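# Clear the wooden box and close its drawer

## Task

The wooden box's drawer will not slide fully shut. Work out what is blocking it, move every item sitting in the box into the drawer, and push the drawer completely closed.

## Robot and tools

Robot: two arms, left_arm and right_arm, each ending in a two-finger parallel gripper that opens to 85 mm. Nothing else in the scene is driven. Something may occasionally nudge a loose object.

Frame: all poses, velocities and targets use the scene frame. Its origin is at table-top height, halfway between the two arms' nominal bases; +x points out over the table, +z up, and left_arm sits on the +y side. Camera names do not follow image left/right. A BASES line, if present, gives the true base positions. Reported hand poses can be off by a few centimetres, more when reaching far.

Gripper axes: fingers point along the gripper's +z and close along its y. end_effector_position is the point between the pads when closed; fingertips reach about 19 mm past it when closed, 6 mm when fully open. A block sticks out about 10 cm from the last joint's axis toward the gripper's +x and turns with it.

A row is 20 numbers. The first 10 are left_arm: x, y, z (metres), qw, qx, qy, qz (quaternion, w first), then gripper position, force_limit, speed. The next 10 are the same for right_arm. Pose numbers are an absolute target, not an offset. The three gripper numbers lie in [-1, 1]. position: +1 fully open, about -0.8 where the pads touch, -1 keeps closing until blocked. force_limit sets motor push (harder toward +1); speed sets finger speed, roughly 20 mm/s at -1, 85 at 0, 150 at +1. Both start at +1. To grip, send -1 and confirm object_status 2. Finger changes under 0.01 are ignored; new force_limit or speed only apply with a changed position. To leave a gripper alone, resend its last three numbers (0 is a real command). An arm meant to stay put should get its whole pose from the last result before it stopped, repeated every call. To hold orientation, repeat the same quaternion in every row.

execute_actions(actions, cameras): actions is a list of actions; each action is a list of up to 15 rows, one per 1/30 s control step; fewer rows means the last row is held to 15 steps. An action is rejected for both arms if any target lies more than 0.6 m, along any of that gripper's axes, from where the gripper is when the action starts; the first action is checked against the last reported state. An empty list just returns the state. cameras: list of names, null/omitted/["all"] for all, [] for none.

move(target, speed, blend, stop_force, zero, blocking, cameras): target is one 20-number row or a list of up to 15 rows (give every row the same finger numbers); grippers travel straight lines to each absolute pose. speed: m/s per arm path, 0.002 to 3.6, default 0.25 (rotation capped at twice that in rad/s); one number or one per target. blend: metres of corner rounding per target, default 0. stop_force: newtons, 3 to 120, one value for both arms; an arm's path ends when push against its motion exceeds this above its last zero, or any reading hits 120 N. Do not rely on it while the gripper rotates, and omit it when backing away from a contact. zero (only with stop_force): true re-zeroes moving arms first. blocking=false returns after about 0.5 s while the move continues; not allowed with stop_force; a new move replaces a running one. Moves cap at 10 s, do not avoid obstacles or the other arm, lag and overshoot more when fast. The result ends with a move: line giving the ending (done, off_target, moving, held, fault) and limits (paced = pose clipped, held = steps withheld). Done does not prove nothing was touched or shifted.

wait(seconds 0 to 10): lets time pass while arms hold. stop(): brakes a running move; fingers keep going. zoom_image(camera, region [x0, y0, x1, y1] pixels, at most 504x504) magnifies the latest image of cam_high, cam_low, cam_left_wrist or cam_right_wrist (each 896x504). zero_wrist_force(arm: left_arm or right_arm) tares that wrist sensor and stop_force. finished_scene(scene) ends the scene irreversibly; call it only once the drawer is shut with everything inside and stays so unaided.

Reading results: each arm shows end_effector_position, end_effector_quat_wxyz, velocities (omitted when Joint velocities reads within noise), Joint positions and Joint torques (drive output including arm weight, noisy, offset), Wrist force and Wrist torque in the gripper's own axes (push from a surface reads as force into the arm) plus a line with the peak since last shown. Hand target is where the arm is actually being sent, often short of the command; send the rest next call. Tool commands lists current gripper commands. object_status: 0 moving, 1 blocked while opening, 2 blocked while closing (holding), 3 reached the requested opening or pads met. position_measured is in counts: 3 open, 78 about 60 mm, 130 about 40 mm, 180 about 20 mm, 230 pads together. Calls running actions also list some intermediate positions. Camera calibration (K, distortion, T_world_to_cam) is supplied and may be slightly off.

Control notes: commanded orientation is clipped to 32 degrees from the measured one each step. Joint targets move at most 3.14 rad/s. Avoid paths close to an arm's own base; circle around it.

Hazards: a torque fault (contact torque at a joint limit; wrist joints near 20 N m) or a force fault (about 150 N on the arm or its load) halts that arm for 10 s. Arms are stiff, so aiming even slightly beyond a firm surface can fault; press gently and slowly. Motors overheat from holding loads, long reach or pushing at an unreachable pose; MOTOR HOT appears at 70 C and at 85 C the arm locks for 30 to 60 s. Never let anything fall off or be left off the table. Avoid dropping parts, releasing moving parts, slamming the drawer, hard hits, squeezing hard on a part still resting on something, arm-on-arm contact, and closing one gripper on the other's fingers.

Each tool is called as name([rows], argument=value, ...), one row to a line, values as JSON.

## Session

execute_actions(actions=[])

Scene clock: 0.00 s.
left_arm: end_effector_position=(+0.5392, +0.5142, +0.3487) position_measured=3 object_status=3 end_effector_quat_wxyz=(-0.023, +0.894, -0.400, +0.202) | right_arm: end_effector_position=(+0.5178, -0.3529, +0.3812) position_measured=3 object_status=3 end_effector_quat_wxyz=(-0.203, +0.308, +0.923, +0.105)
Joint positions: left_arm=[0.131 -1.474 1.659 -2.132 -1.739 -2.205] | right_arm=[3.556 -1.751 -1.352 -1.802 1.993 0.973]
Joint velocities: within noise
Joint torques (N m): no reading
Wrist force (N): no reading
Wrist torque (N m): no reading
Wrist force, peak (N): no reading
Hand target: left_arm +0.5392, +0.5142, +0.3487; -0.023, +0.894, -0.400, +0.202 | right_arm +0.5178, -0.3529, +0.3812; -0.203, +0.308, +0.923, +0.105
Tool commands: left_gripper/position=+1.0 left_gripper/force_limit=+1.0 left_gripper/speed=+1.0 right_gripper/position=+1.0 right_gripper/force_limit=+1.0 right_gripper/speed=+1.0
camera_calibration:
cam_left_wrist: T_world_to_cam=[[-0.696115, -0.692905, -0.1879, 0.808597], [-0.69888, 0.713915, -0.0435059, 0.045457], [0.16429, 0.101035, -0.981224, 0.326951], [0, 0, 0, 1]] pos_world=[0.540931, 0.494795, 0.474725]
cam_right_wrist: T_world_to_cam=[[0.607005, 0.790734, 0.0792749, -0.0590846], [0.794566, -0.602059, -0.0786788, -0.582279], [-0.0144858, 0.110748, -0.993743, 0.5559], [0, 0, 0, 1]] pos_world=[0.506576, -0.365411, 0.511293]

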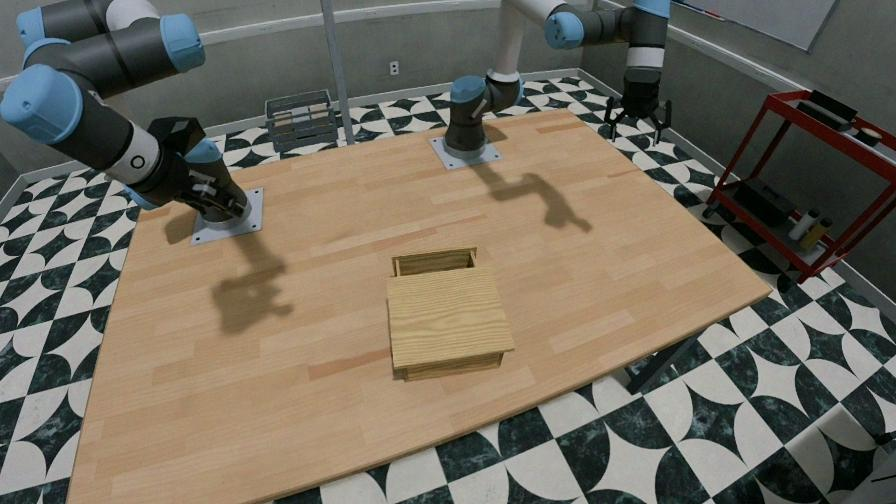

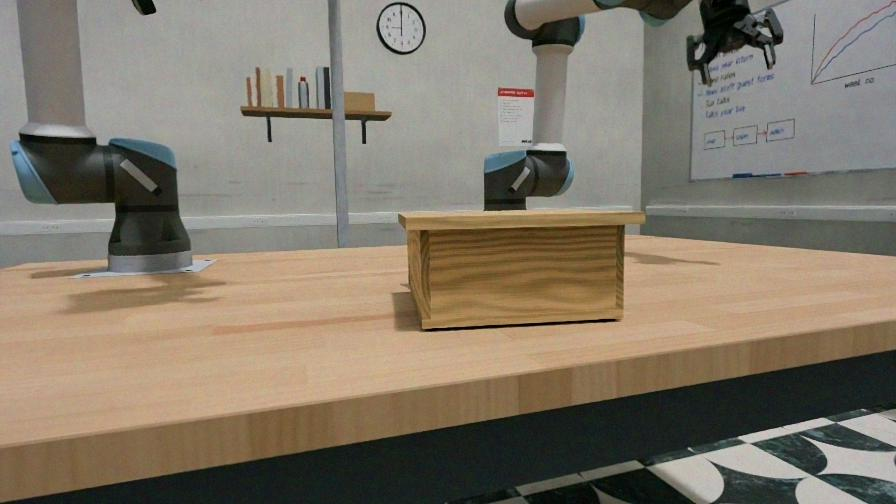

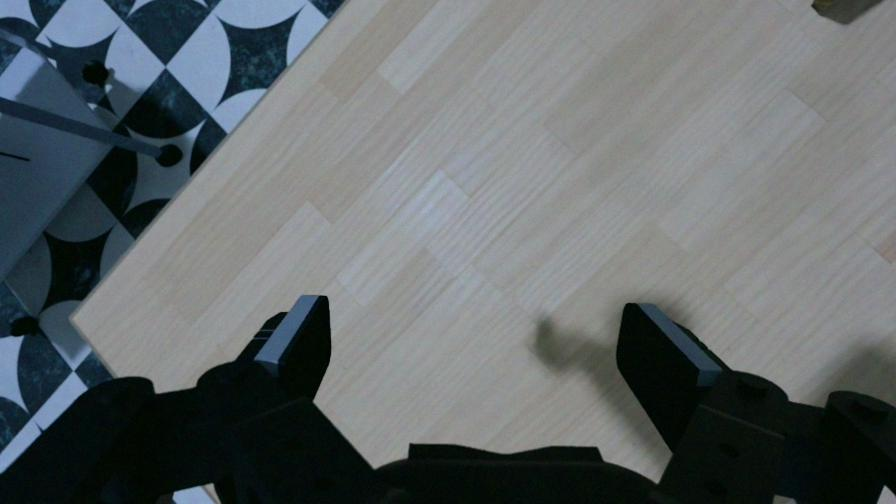

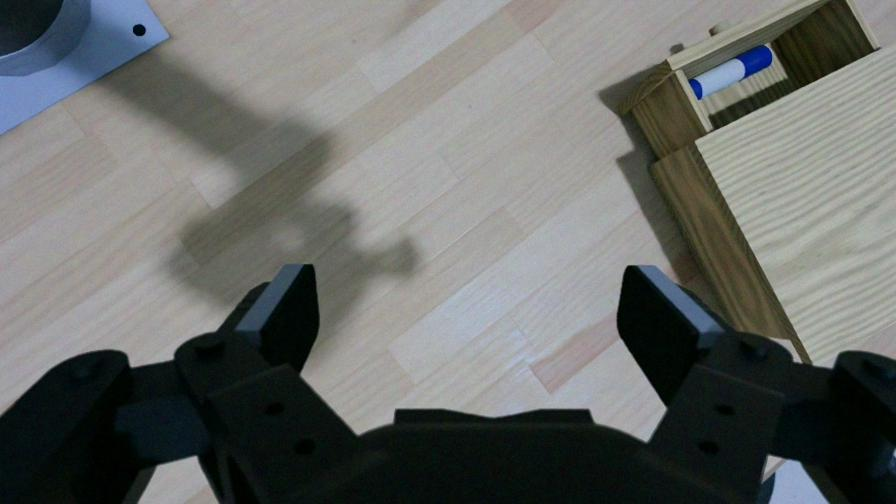

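zoom_image(camera="cam_right_wrist", region=[600, 0, 896, 200])

zoom_image(camera="cam_high", region=[370, 235, 530, 390])

Scaled by 1.703 from the camera's 896x504 image, which has a finer 1280x720 frame.

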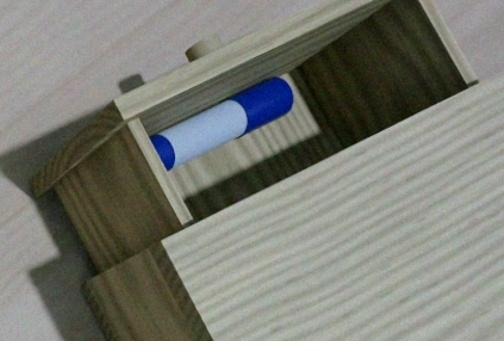

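Scaled by 3.150 from the camera's 896x504 image, which has a finer 1280x720 frame.

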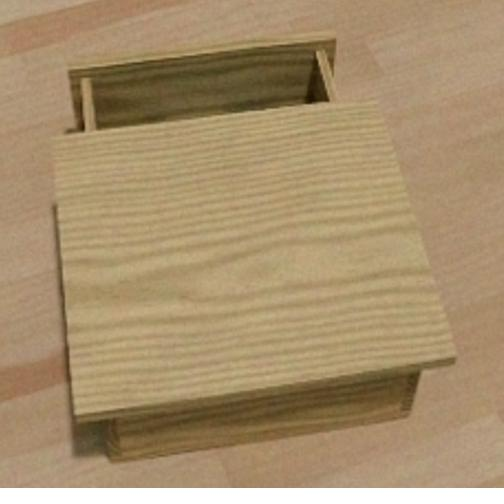

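move(target=[0.5392,0.5142,0.3487,-0.023,0.894,-0.400,0.202,1,1,-1,0.514,0.028,0.23,0,0.7683,0.6401,0,0,1,-1], speed=0.3)

Scene clock: 57.40 s.
left_arm: end_effector_position=(+0.5392, +0.5142, +0.3487) position_measured=3 object_status=3 end_effector_quat_wxyz=(-0.023, +0.894, -0.400, +0.202) | right_arm: end_effector_position=(+0.5140, +0.0279, +0.2300) position_measured=129 object_status=3 end_effector_quat_wxyz=(+0.000, +0.768, +0.640, +0.000)
Joint positions: left_arm=[0.131 -1.474 1.658 -2.13 -1.739 -2.205] | right_arm=[4.203 -2.155 -1.152 -1.406 1.571 2.77]
Joint velocities: within noise
Joint torques (N m): left_arm=[-5.7 -10.33 -34.56 -1.29 0.96 0.92] | right_arm=[8.37 26.48 43.14 0.39 -2.57 2.11]
Wrist force (N): left_arm=[0.2 0.0 0.0] | right_arm=[-0.3 0.5 -0.9]
Wrist torque (N m): left_arm=[-0.01 -0.04 0.00] | right_arm=[0.04 0.03 0.03]
Wrist force, peak (N): left_arm=[0.4 -0.2 0.0] | right_arm=[-2.5 -2.7 -2.1]
Hand target: left_arm +0.5392, +0.5142, +0.3487; -0.023, +0.894, -0.400, +0.202 | right_arm +0.5140, +0.0280, +0.2300; +0.000, +0.768, +0.640, +0.000
Off the commanded pose: left_arm 0.000 m, 0 deg | right_arm 0.000 m, 0 deg.
move: done
camera_calibration:
cam_left_wrist: T_world_to_cam=[[-0.696301, -0.692893, -0.187253, 0.808434], [-0.698907, 0.713927, -0.0428601, 0.045223], [0.163383, 0.101029, -0.981376, 0.327403], [0, 0, 0, 1]] pos_world=[0.541028, 0.494795, 0.474626]
cam_right_wrist: T_world_to_cam=[[0.985262, -0.170898, 0.0072998, -0.497007], [-0.161532, -0.915534, 0.368381, 0.0354412], [-0.0562723, -0.364131, -0.929646, 0.383458], [0, 0, 0, 1]] pos_world=[0.516985, 0.0871394, 0.347053]

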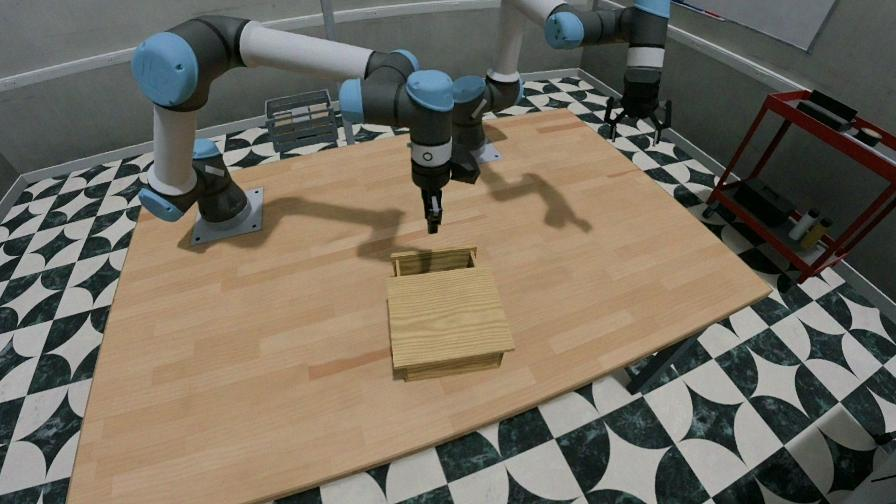

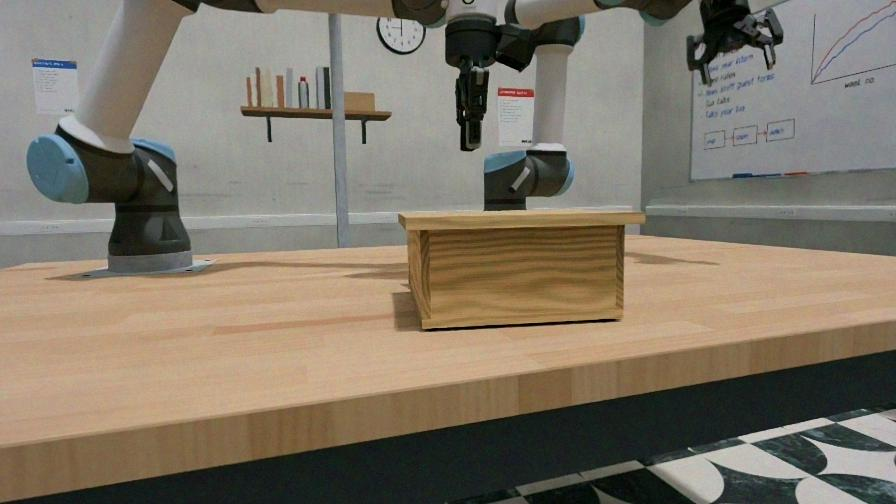

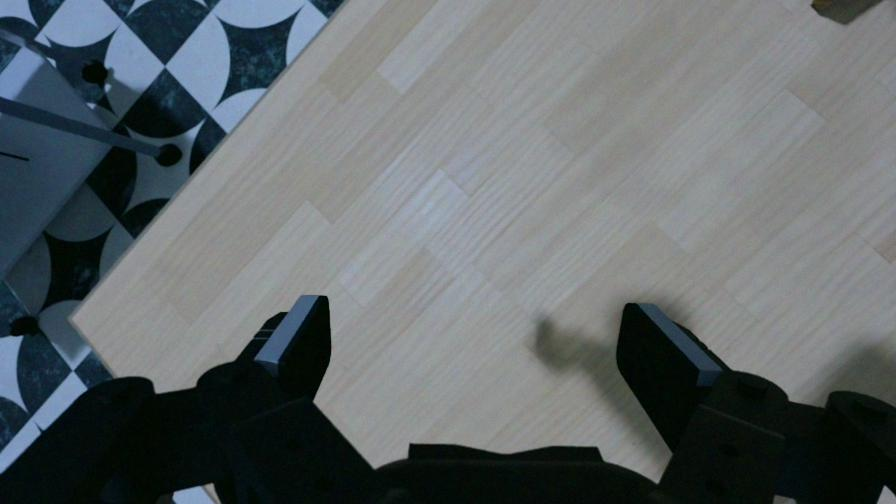

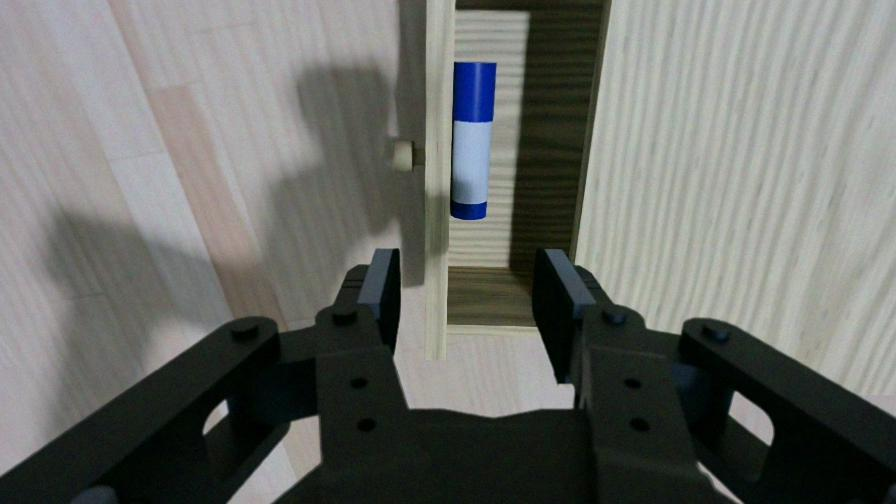

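move([
  [0.5392,0.5142,0.3487,-0.023,0.894,-0.400,0.202,1,1,-1,0.504,0.036,0.16,0,0.7683,0.6401,0,0,1,-1],
  [0.5392,0.5142,0.3487,-0.023,0.894,-0.400,0.202,1,1,-1,0.504,0.036,0.102,0,0.7683,0.6401,0,0,1,-1],
], speed=[0.2,0.06], cameras=["cam_right_wrist"], stop_force=6)

move(target=[0.5392,0.5142,0.3487,-0.023,0.894,-0.400,0.202,1,1,-1,0.504,0.036,0.102,0,0.7683,0.6401,0,-1,1,-1])

Scene clock: 79.63 s.
left_arm: end_effector_position=(+0.5392, +0.5142, +0.3487) position_measured=3 object_status=3 end_effector_quat_wxyz=(-0.023, +0.894, -0.400, +0.202) | right_arm: end_effector_position=(+0.5040, +0.0360, +0.1020) position_measured=129 object_status=3 end_effector_quat_wxyz=(+0.000, +0.768, +0.640, +0.000)
Joint positions: left_arm=[0.131 -1.474 1.658 -2.13 -1.739 -2.205] | right_arm=[4.221 -2.249 -1.337 -1.126 1.571 2.788]
Joint velocities: within noise
Joint torques (N m): left_arm=[-5.88 -9.55 -29.73 -1.52 0.93 1.05] | right_arm=[5.73 27.31 11.5 4.94 -2.16 0.77]
Wrist force (N): left_arm=[0.2 -0.1 0.1] | right_arm=[-0.1 0.0 -0.6]
Wrist torque (N m): left_arm=[-0.01 -0.04 0.00] | right_arm=[0.00 -0.05 0.04]
Wrist force, peak (N): left_arm=[0.4 -0.1 0.3] | right_arm=[-0.1 0.5 -2.6]
Hand target: left_arm +0.5392, +0.5142, +0.3487; -0.023, +0.894, -0.400, +0.202 | right_arm +0.5040, +0.0360, +0.1020; +0.000, +0.768, +0.640, +0.000
Off the commanded pose: left_arm 0.000 m, 0 deg | right_arm 0.000 m, 0 deg.
move: done
camera_calibration:
cam_right_wrist: T_world_to_cam=[[0.985217, -0.171159, 0.00721325, -0.484768], [-0.161735, -0.915439, 0.368528, 0.0884928], [-0.0564735, -0.364246, -0.929589, 0.266858], [0, 0, 0, 1]] pos_world=[0.506985, 0.0952396, 0.218953]
Images, in order (width x height): cam_right_wrist 896x504.

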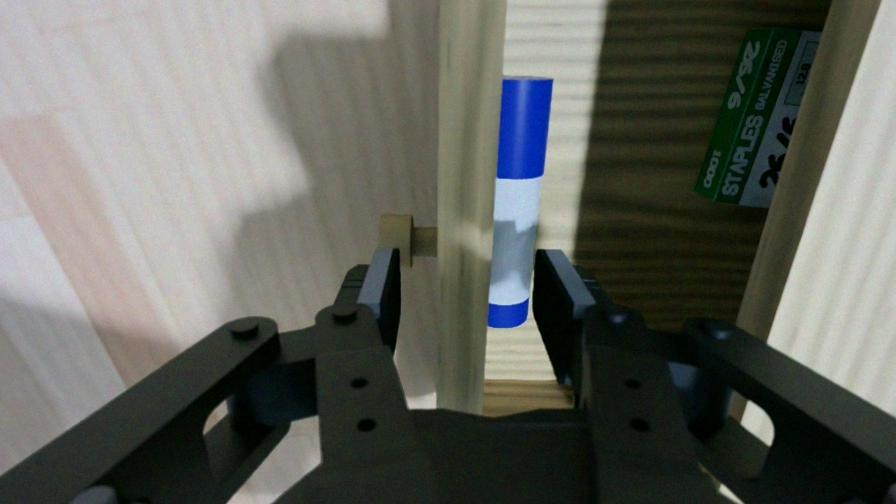

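Scene clock: 81.50 s.
left_arm: end_effector_position=(+0.5392, +0.5142, +0.3487) position_measured=3 object_status=3 end_effector_quat_wxyz=(-0.023, +0.894, -0.400, +0.202) | right_arm: end_effector_position=(+0.5040, +0.0360, +0.1020) position_measured=202 object_status=0 end_effector_quat_wxyz=(+0.000, +0.768, +0.640, +0.000)
Joint positions: left_arm=[0.131 -1.474 1.658 -2.13 -1.739 -2.205] | right_arm=[4.221 -2.249 -1.337 -1.126 1.571 2.788]
Joint velocities: within noise
Joint torques (N m): left_arm=[-5.09 -9.72 -27.45 -1.8 0.81 1.01] | right_arm=[-2.03 26.81 12.37 4.74 -2.22 -0.84]
Wrist force (N): left_arm=[0.4 -0.2 -0.1] | right_arm=[-11.2 -9.3 -17.0]
Wrist torque (N m): left_arm=[-0.02 -0.06 0.00] | right_arm=[-1.52 0.06 0.70]
Wrist force, peak (N): left_arm=[0.3 -0.1 -0.3] | right_arm=[-11.6 -9.4 -17.2]
Hand target: left_arm +0.5392, +0.5142, +0.3487; -0.023, +0.894, -0.400, +0.202 | right_arm +0.5040, +0.0360, +0.1020; +0.000, +0.768, +0.640, +0.000
Off the commanded pose: left_arm 0.000 m, 0 deg | right_arm 0.000 m, 0 deg.
move: done
camera_calibration:
cam_left_wrist: T_world_to_cam=[[-0.696301, -0.692893, -0.187253, 0.808434], [-0.698907, 0.713927, -0.0428601, 0.045223], [0.163383, 0.101029, -0.981376, 0.327403], [0, 0, 0, 1]] pos_world=[0.541028, 0.494795, 0.474626]
cam_right_wrist: T_world_to_cam=[[0.985217, -0.171159, 0.00721325, -0.484768], [-0.161735, -0.915439, 0.368528, 0.0884928], [-0.0564735, -0.364246, -0.929589, 0.266858], [0, 0, 0, 1]] pos_world=[0.506985, 0.0952396, 0.218953]

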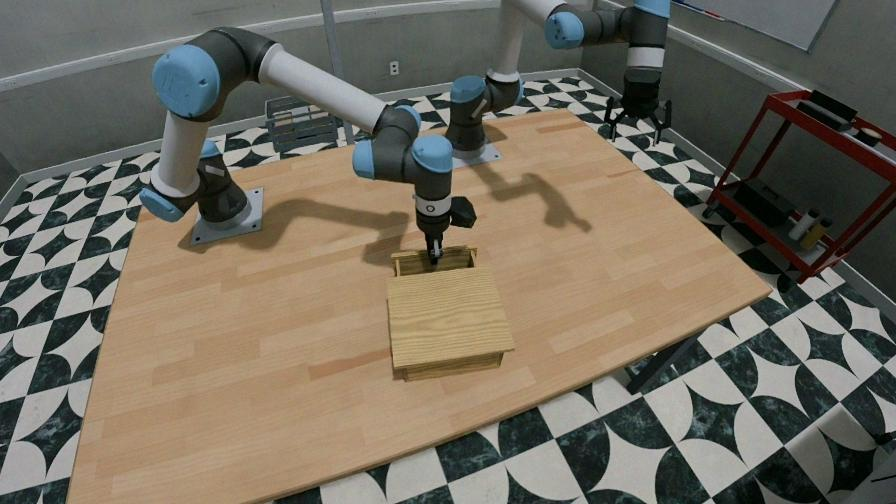

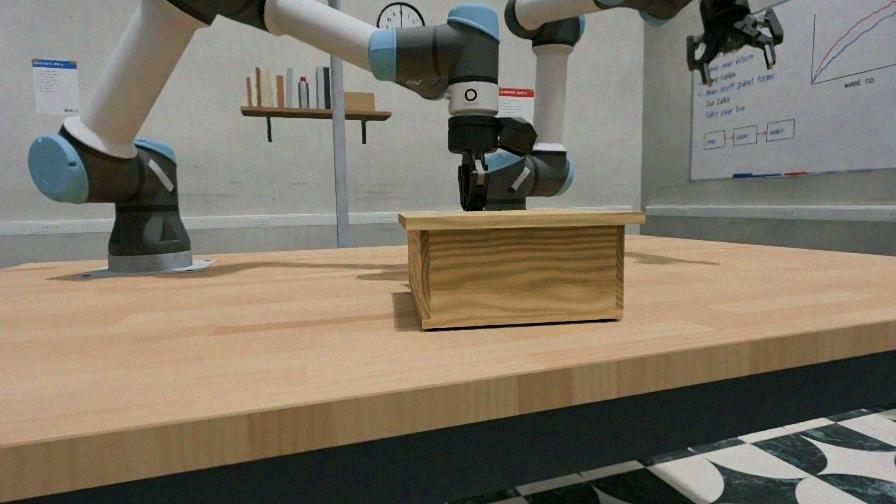

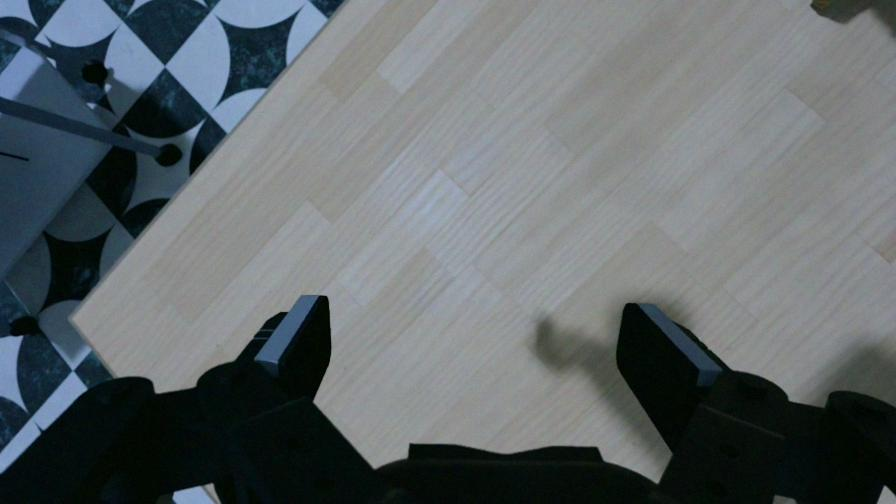

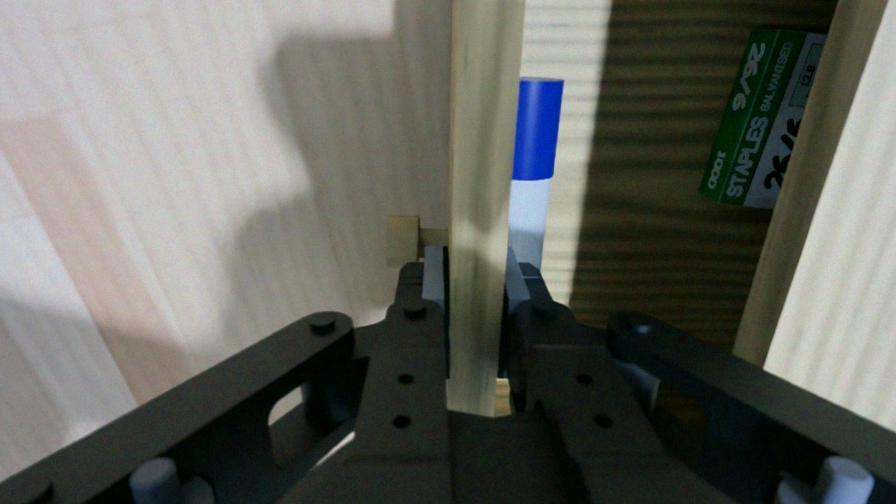

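move(target=[0.5392,0.5142,0.3487,-0.023,0.894,-0.400,0.202,1,1,-1,0.386,0.0576,0.103,0,0.7683,0.6401,0,-1,1,-1], speed=0.05)

zoom_image(camera="cam_high", region=[370, 215, 530, 390])

Scene clock: 91.70 s.
left_arm: end_effector_position=(+0.5392, +0.5142, +0.3487) position_measured=3 object_status=3 end_effector_quat_wxyz=(-0.023, +0.894, -0.400, +0.202) | right_arm: end_effector_position=(+0.3862, +0.0576, +0.1030) position_measured=202 object_status=2 end_effector_quat_wxyz=(+0.000, +0.768, +0.640, +0.000)
Joint positions: left_arm=[0.131 -1.474 1.658 -2.13 -1.739 -2.205] | right_arm=[4.387 -2.134 -1.532 -1.046 1.571 2.954]
Joint velocities: within noise
Joint torques (N m): left_arm=[-4.73 -10.15 -20.34 -2.07 0.92 1.01] | right_arm=[10.32 68.99 10.52 5.38 -2.15 1.58]
Wrist force (N): left_arm=[0.1 -0.1 0.1] | right_arm=[0.0 0.1 3.5]
Wrist torque (N m): left_arm=[-0.03 -0.01 0.00] | right_arm=[0.19 -0.04 0.07]
Wrist force, peak (N): left_arm=[0.4 -0.3 -0.1] | right_arm=[-11.4 -9.5 -16.7]
Hand target: left_arm +0.5392, +0.5142, +0.3487; -0.023, +0.894, -0.400, +0.202 | right_arm +0.3860, +0.0576, +0.1030; +0.000, +0.768, +0.640, +0.000
Off the commanded pose: left_arm 0.000 m, 0 deg | right_arm 0.000 m, 0 deg.
move: done
camera_calibration:
cam_left_wrist: T_world_to_cam=[[-0.696301, -0.692893, -0.187253, 0.808434], [-0.698907, 0.713927, -0.0428601, 0.045223], [0.163383, 0.101029, -0.981376, 0.327403], [0, 0, 0, 1]] pos_world=[0.541028, 0.494795, 0.474626]
cam_right_wrist: T_world_to_cam=[[0.985233, -0.171069, 0.00717661, -0.365029], [-0.161638, -0.915456, 0.368529, 0.0888093], [-0.0564739, -0.364247, -0.929588, 0.269003], [0, 0, 0, 1]] pos_world=[0.389185, 0.11684, 0.219953]

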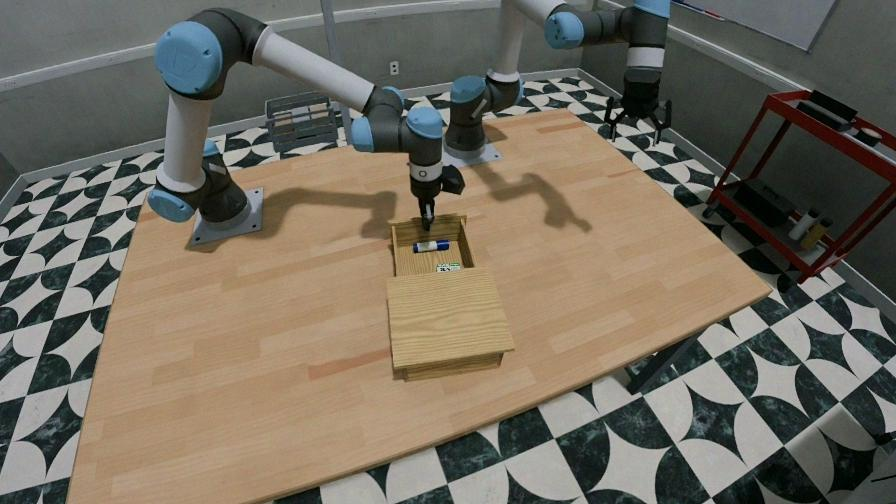

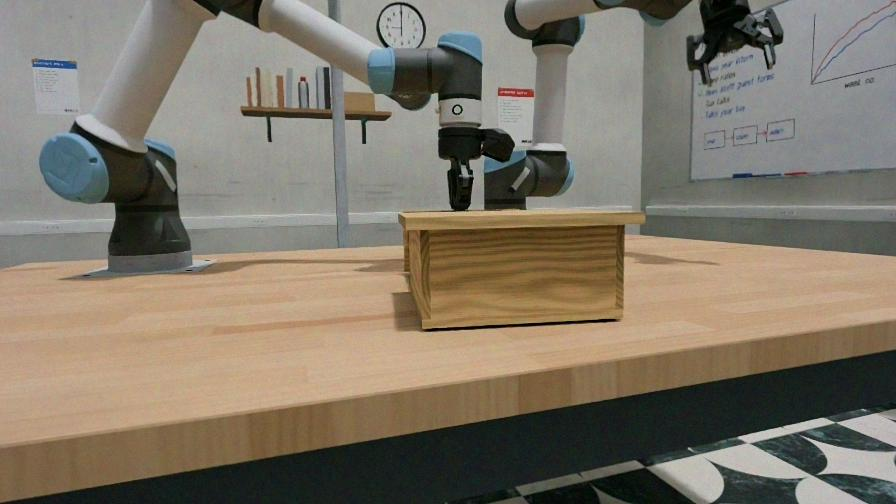

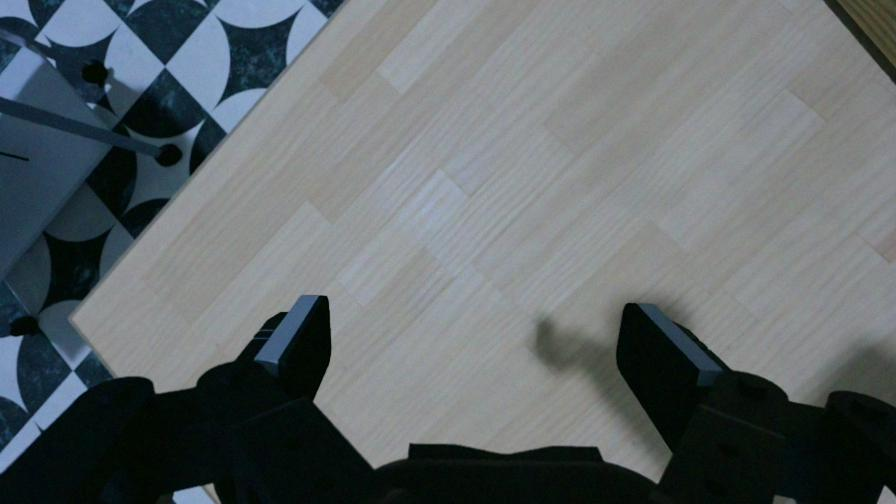

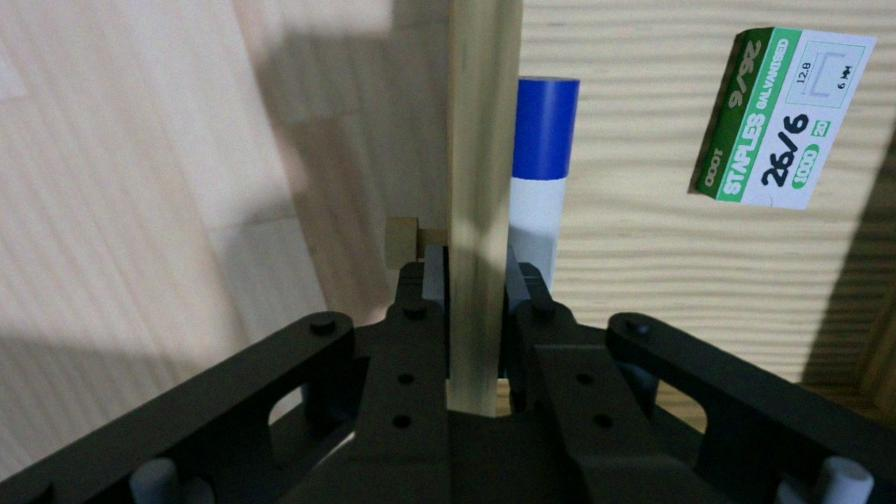

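Scaled by 2.880 from the camera's 896x504 image, which has a finer 1280x720 frame.

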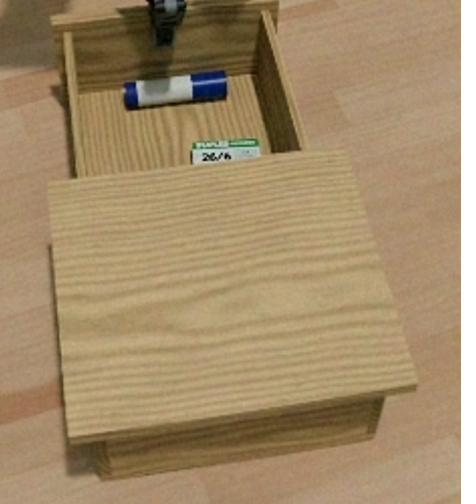

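move([
  [0.5392,0.5142,0.3487,-0.023,0.894,-0.400,0.202,1,1,-1,0.345,0.0651,0.104,0,0.7683,0.6401,0,-1,1,-1],
  [0.5392,0.5142,0.3487,-0.023,0.894,-0.400,0.202,1,1,-1,0.250,0.0825,0.104,0,0.7683,0.6401,0,-1,1,-1],
], speed=0.05)

zoom_image(camera="cam_high", region=[350, 180, 550, 390])

Scene clock: 102.73 s.
left_arm: end_effector_position=(+0.5392, +0.5142, +0.3487) position_measured=3 object_status=3 end_effector_quat_wxyz=(-0.023, +0.894, -0.400, +0.202) | right_arm: end_effector_position=(+0.2502, +0.0825, +0.1040) position_measured=202 object_status=2 end_effector_quat_wxyz=(+0.000, +0.768, +0.640, +0.000)
Joint positions: left_arm=[0.131 -1.474 1.658 -2.13 -1.739 -2.205] | right_arm=[4.601 -2.052 -1.662 -0.998 1.571 3.168]
Joint velocities: within noise
Joint torques (N m): left_arm=[-4.93 -10.63 -17.49 -2.67 0.54 0.92] | right_arm=[9.96 65.36 10.58 5.56 -0.99 1.67]
Wrist force (N): left_arm=[0.2 -0.1 0.0] | right_arm=[-0.4 0.1 3.6]
Wrist torque (N m): left_arm=[-0.02 -0.02 0.00] | right_arm=[0.33 0.03 0.07]
Wrist force, peak (N): left_arm=[0.4 -0.2 -0.2] | right_arm=[-0.5 0.1 4.0]
Hand target: left_arm +0.5392, +0.5142, +0.3487; -0.023, +0.894, -0.400, +0.202 | right_arm +0.2500, +0.0825, +0.1040; +0.000, +0.768, +0.640, +0.000
Off the commanded pose: left_arm 0.000 m, 0 deg | right_arm 0.000 m, 0 deg.
move: done
camera_calibration:
cam_left_wrist: T_world_to_cam=[[-0.696301, -0.692893, -0.187253, 0.808434], [-0.698907, 0.713927, -0.0428601, 0.045223], [0.163383, 0.101029, -0.981376, 0.327403], [0, 0, 0, 1]] pos_world=[0.541028, 0.494795, 0.474626]
cam_right_wrist: T_world_to_cam=[[0.985227, -0.171105, 0.00708516, -0.226775], [-0.161637, -0.91545, 0.368544, 0.0891571], [-0.0565737, -0.364245, -0.929583, 0.271309], [0, 0, 0, 1]] pos_world=[0.253185, 0.14164, 0.220953]

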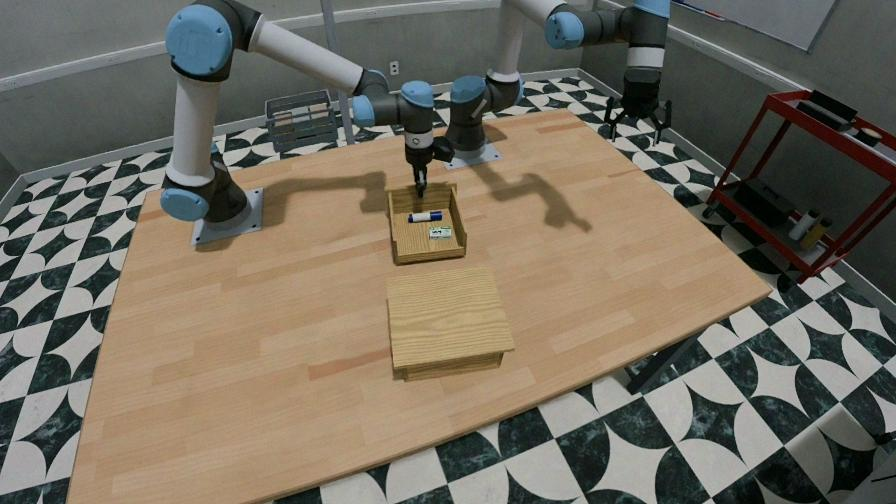

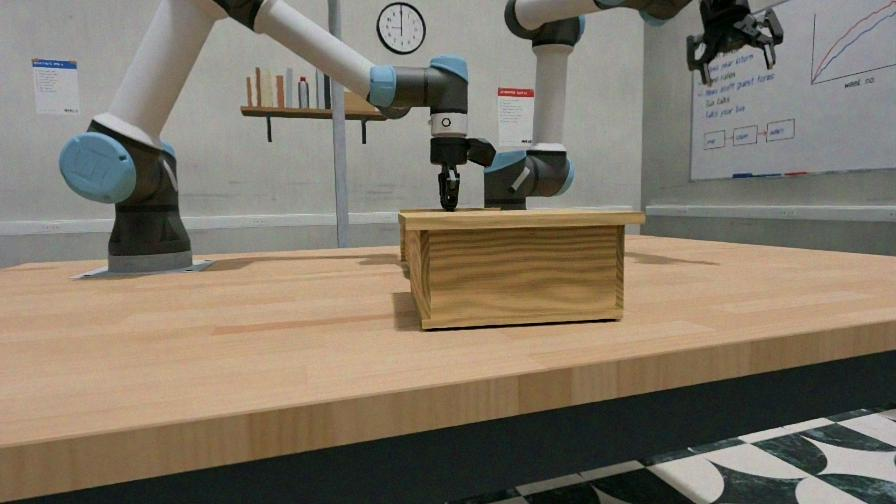

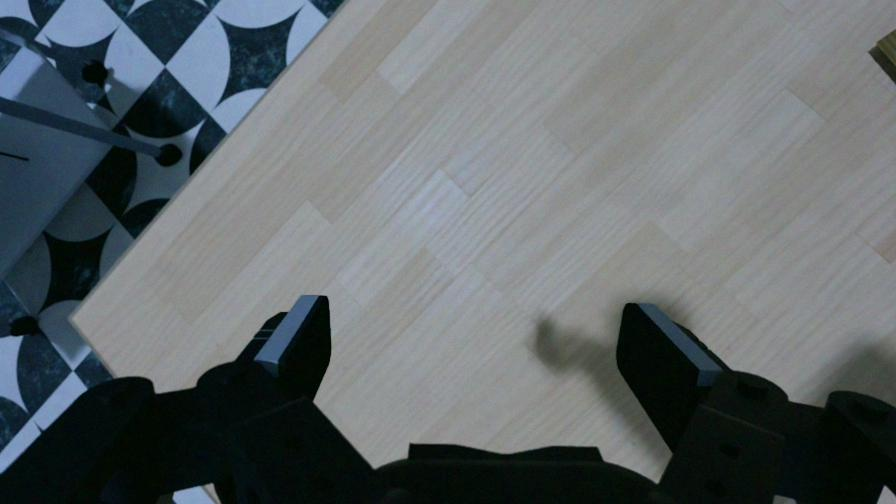

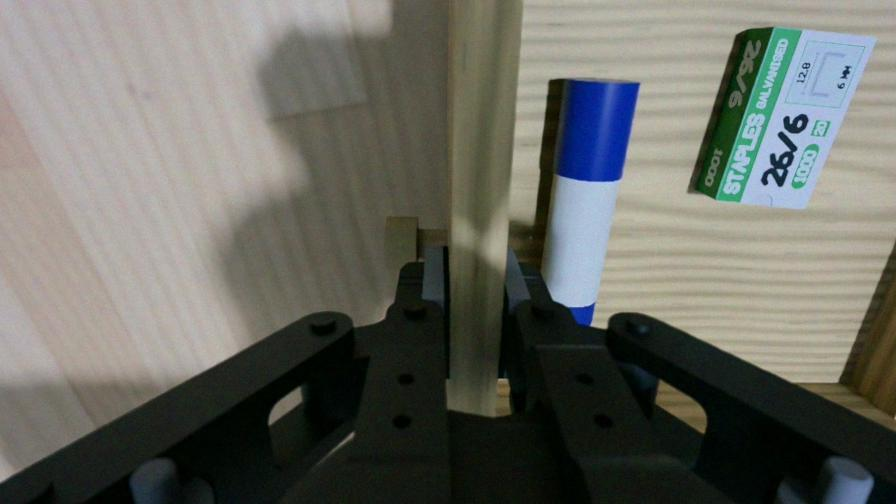

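Scaled by 2.400 from the camera's 896x504 image, which has a finer 1280x720 frame.

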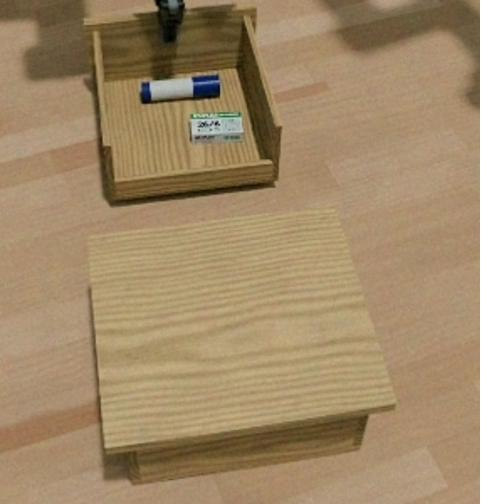

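move([
  [0.775,0.24,0.25,0.613,0.784,-0.0714,-0.0556,0.2,0,-1,0.250,0.0825,0.104,0,0.7683,0.6401,0,-1,1,-1],
  [0.775,0.168,0.1285,0.613,0.784,-0.0714,-0.0556,0.2,0,-1,0.250,0.0825,0.0915,0,0.7683,0.6401,0,-1,1,-1],
], speed=[0.3,0.12])

Scene clock: 142.60 s.
left_arm: end_effector_position=(+0.7750, +0.1680, +0.1285) position_measured=104 object_status=3 end_effector_quat_wxyz=(+0.613, +0.784, -0.072, -0.056) | right_arm: end_effector_position=(+0.2500, +0.0825, +0.0915) position_measured=202 object_status=2 end_effector_quat_wxyz=(+0.000, +0.768, +0.640, +0.000)
Joint positions: left_arm=[-0.074 -0.341 0.624 -1.454 -2.877 -2.729] | right_arm=[4.602 -2.069 -1.674 -0.97 1.571 3.168]
Joint velocities: within noise
Joint torques (N m): left_arm=[-7.04 -87.5 -11.19 -5.09 -3.42 -1.47] | right_arm=[5.3 -7.22 -8.63 4.93 1.23 0.44]
Wrist force (N): left_arm=[3.2 -1.9 -0.5] | right_arm=[-30.1 -0.9 -85.5]
Wrist torque (N m): left_arm=[-0.37 -0.52 0.27] | right_arm=[0.12 -0.51 0.16]
Wrist force, peak (N): left_arm=[3.6 -2.8 0.2] | right_arm=[-31.1 -0.9 -85.7]
Hand target: left_arm +0.7750, +0.1680, +0.1285; +0.613, +0.784, -0.072, -0.056 | right_arm +0.2500, +0.0825, +0.0915; +0.000, +0.768, +0.640, +0.000
Off the commanded pose: left_arm 0.000 m, 0 deg | right_arm 0.000 m, 0 deg.
move: done
camera_calibration:
cam_left_wrist: T_world_to_cam=[[-0.0219235, -0.232143, 0.972435, -0.0575541], [-0.880456, 0.465269, 0.0912208, 0.613052], [-0.47362, -0.854186, -0.214592, 0.66344], [0, 0, 0, 1]] pos_world=[0.852723, 0.268106, 0.142413]
cam_right_wrist: T_world_to_cam=[[0.985217, -0.171159, 0.00721325, -0.226489], [-0.161735, -0.915439, 0.368528, 0.0938496], [-0.0564735, -0.364246, -0.929589, 0.259691], [0, 0, 0, 1]] pos_world=[0.252985, 0.14174, 0.208453]

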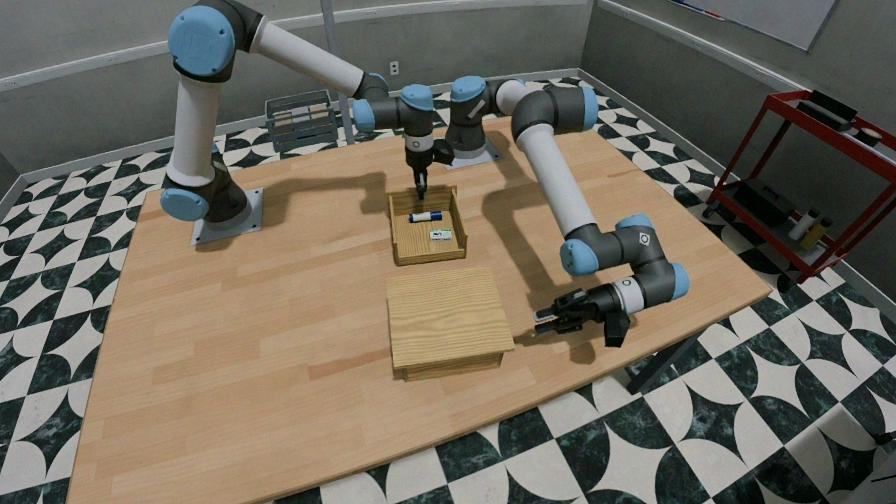

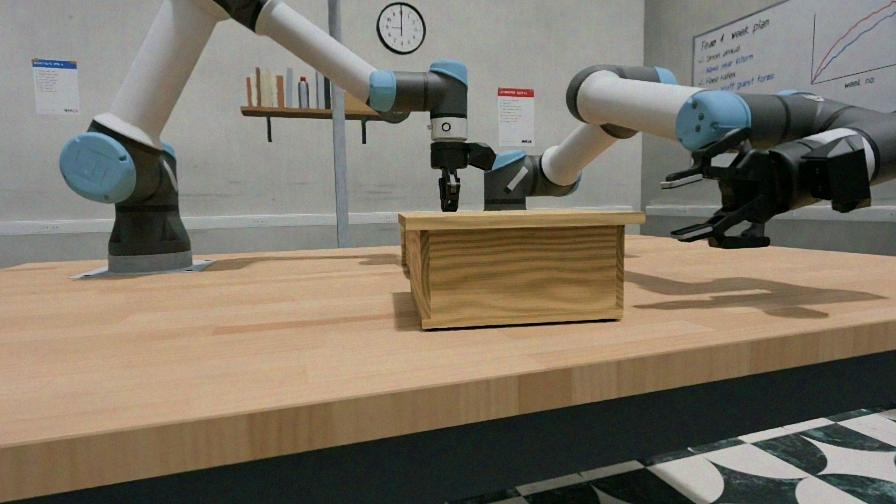

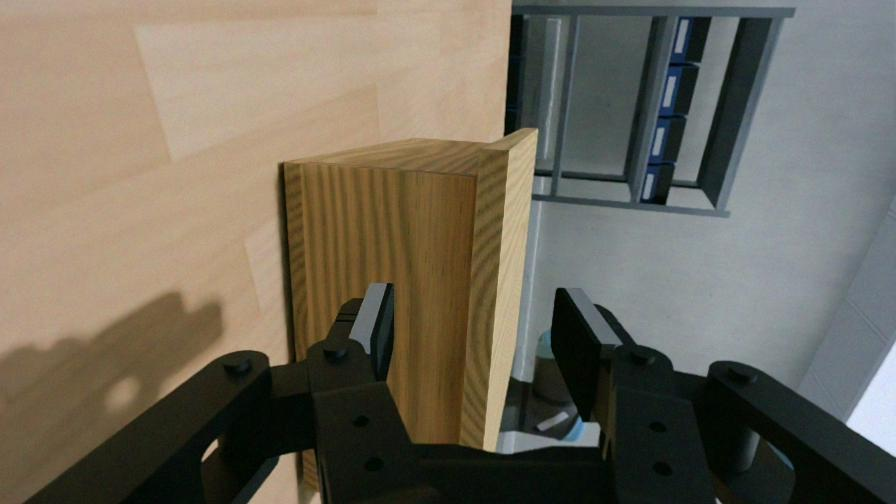

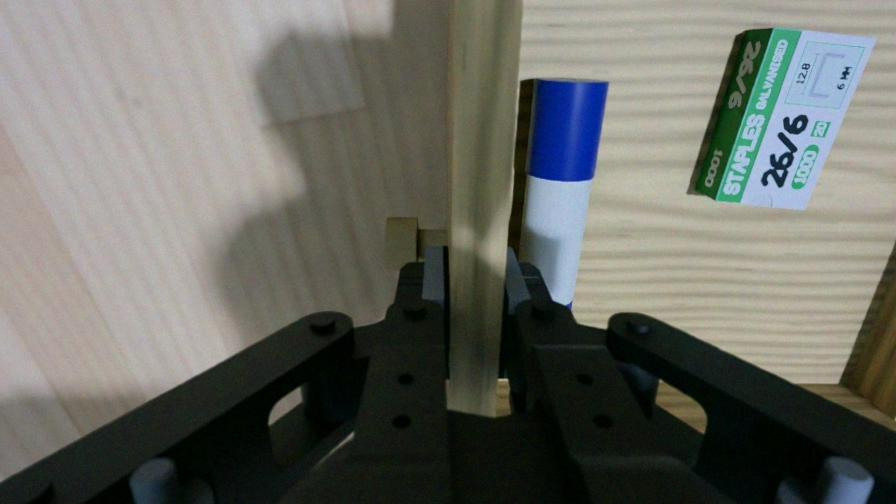

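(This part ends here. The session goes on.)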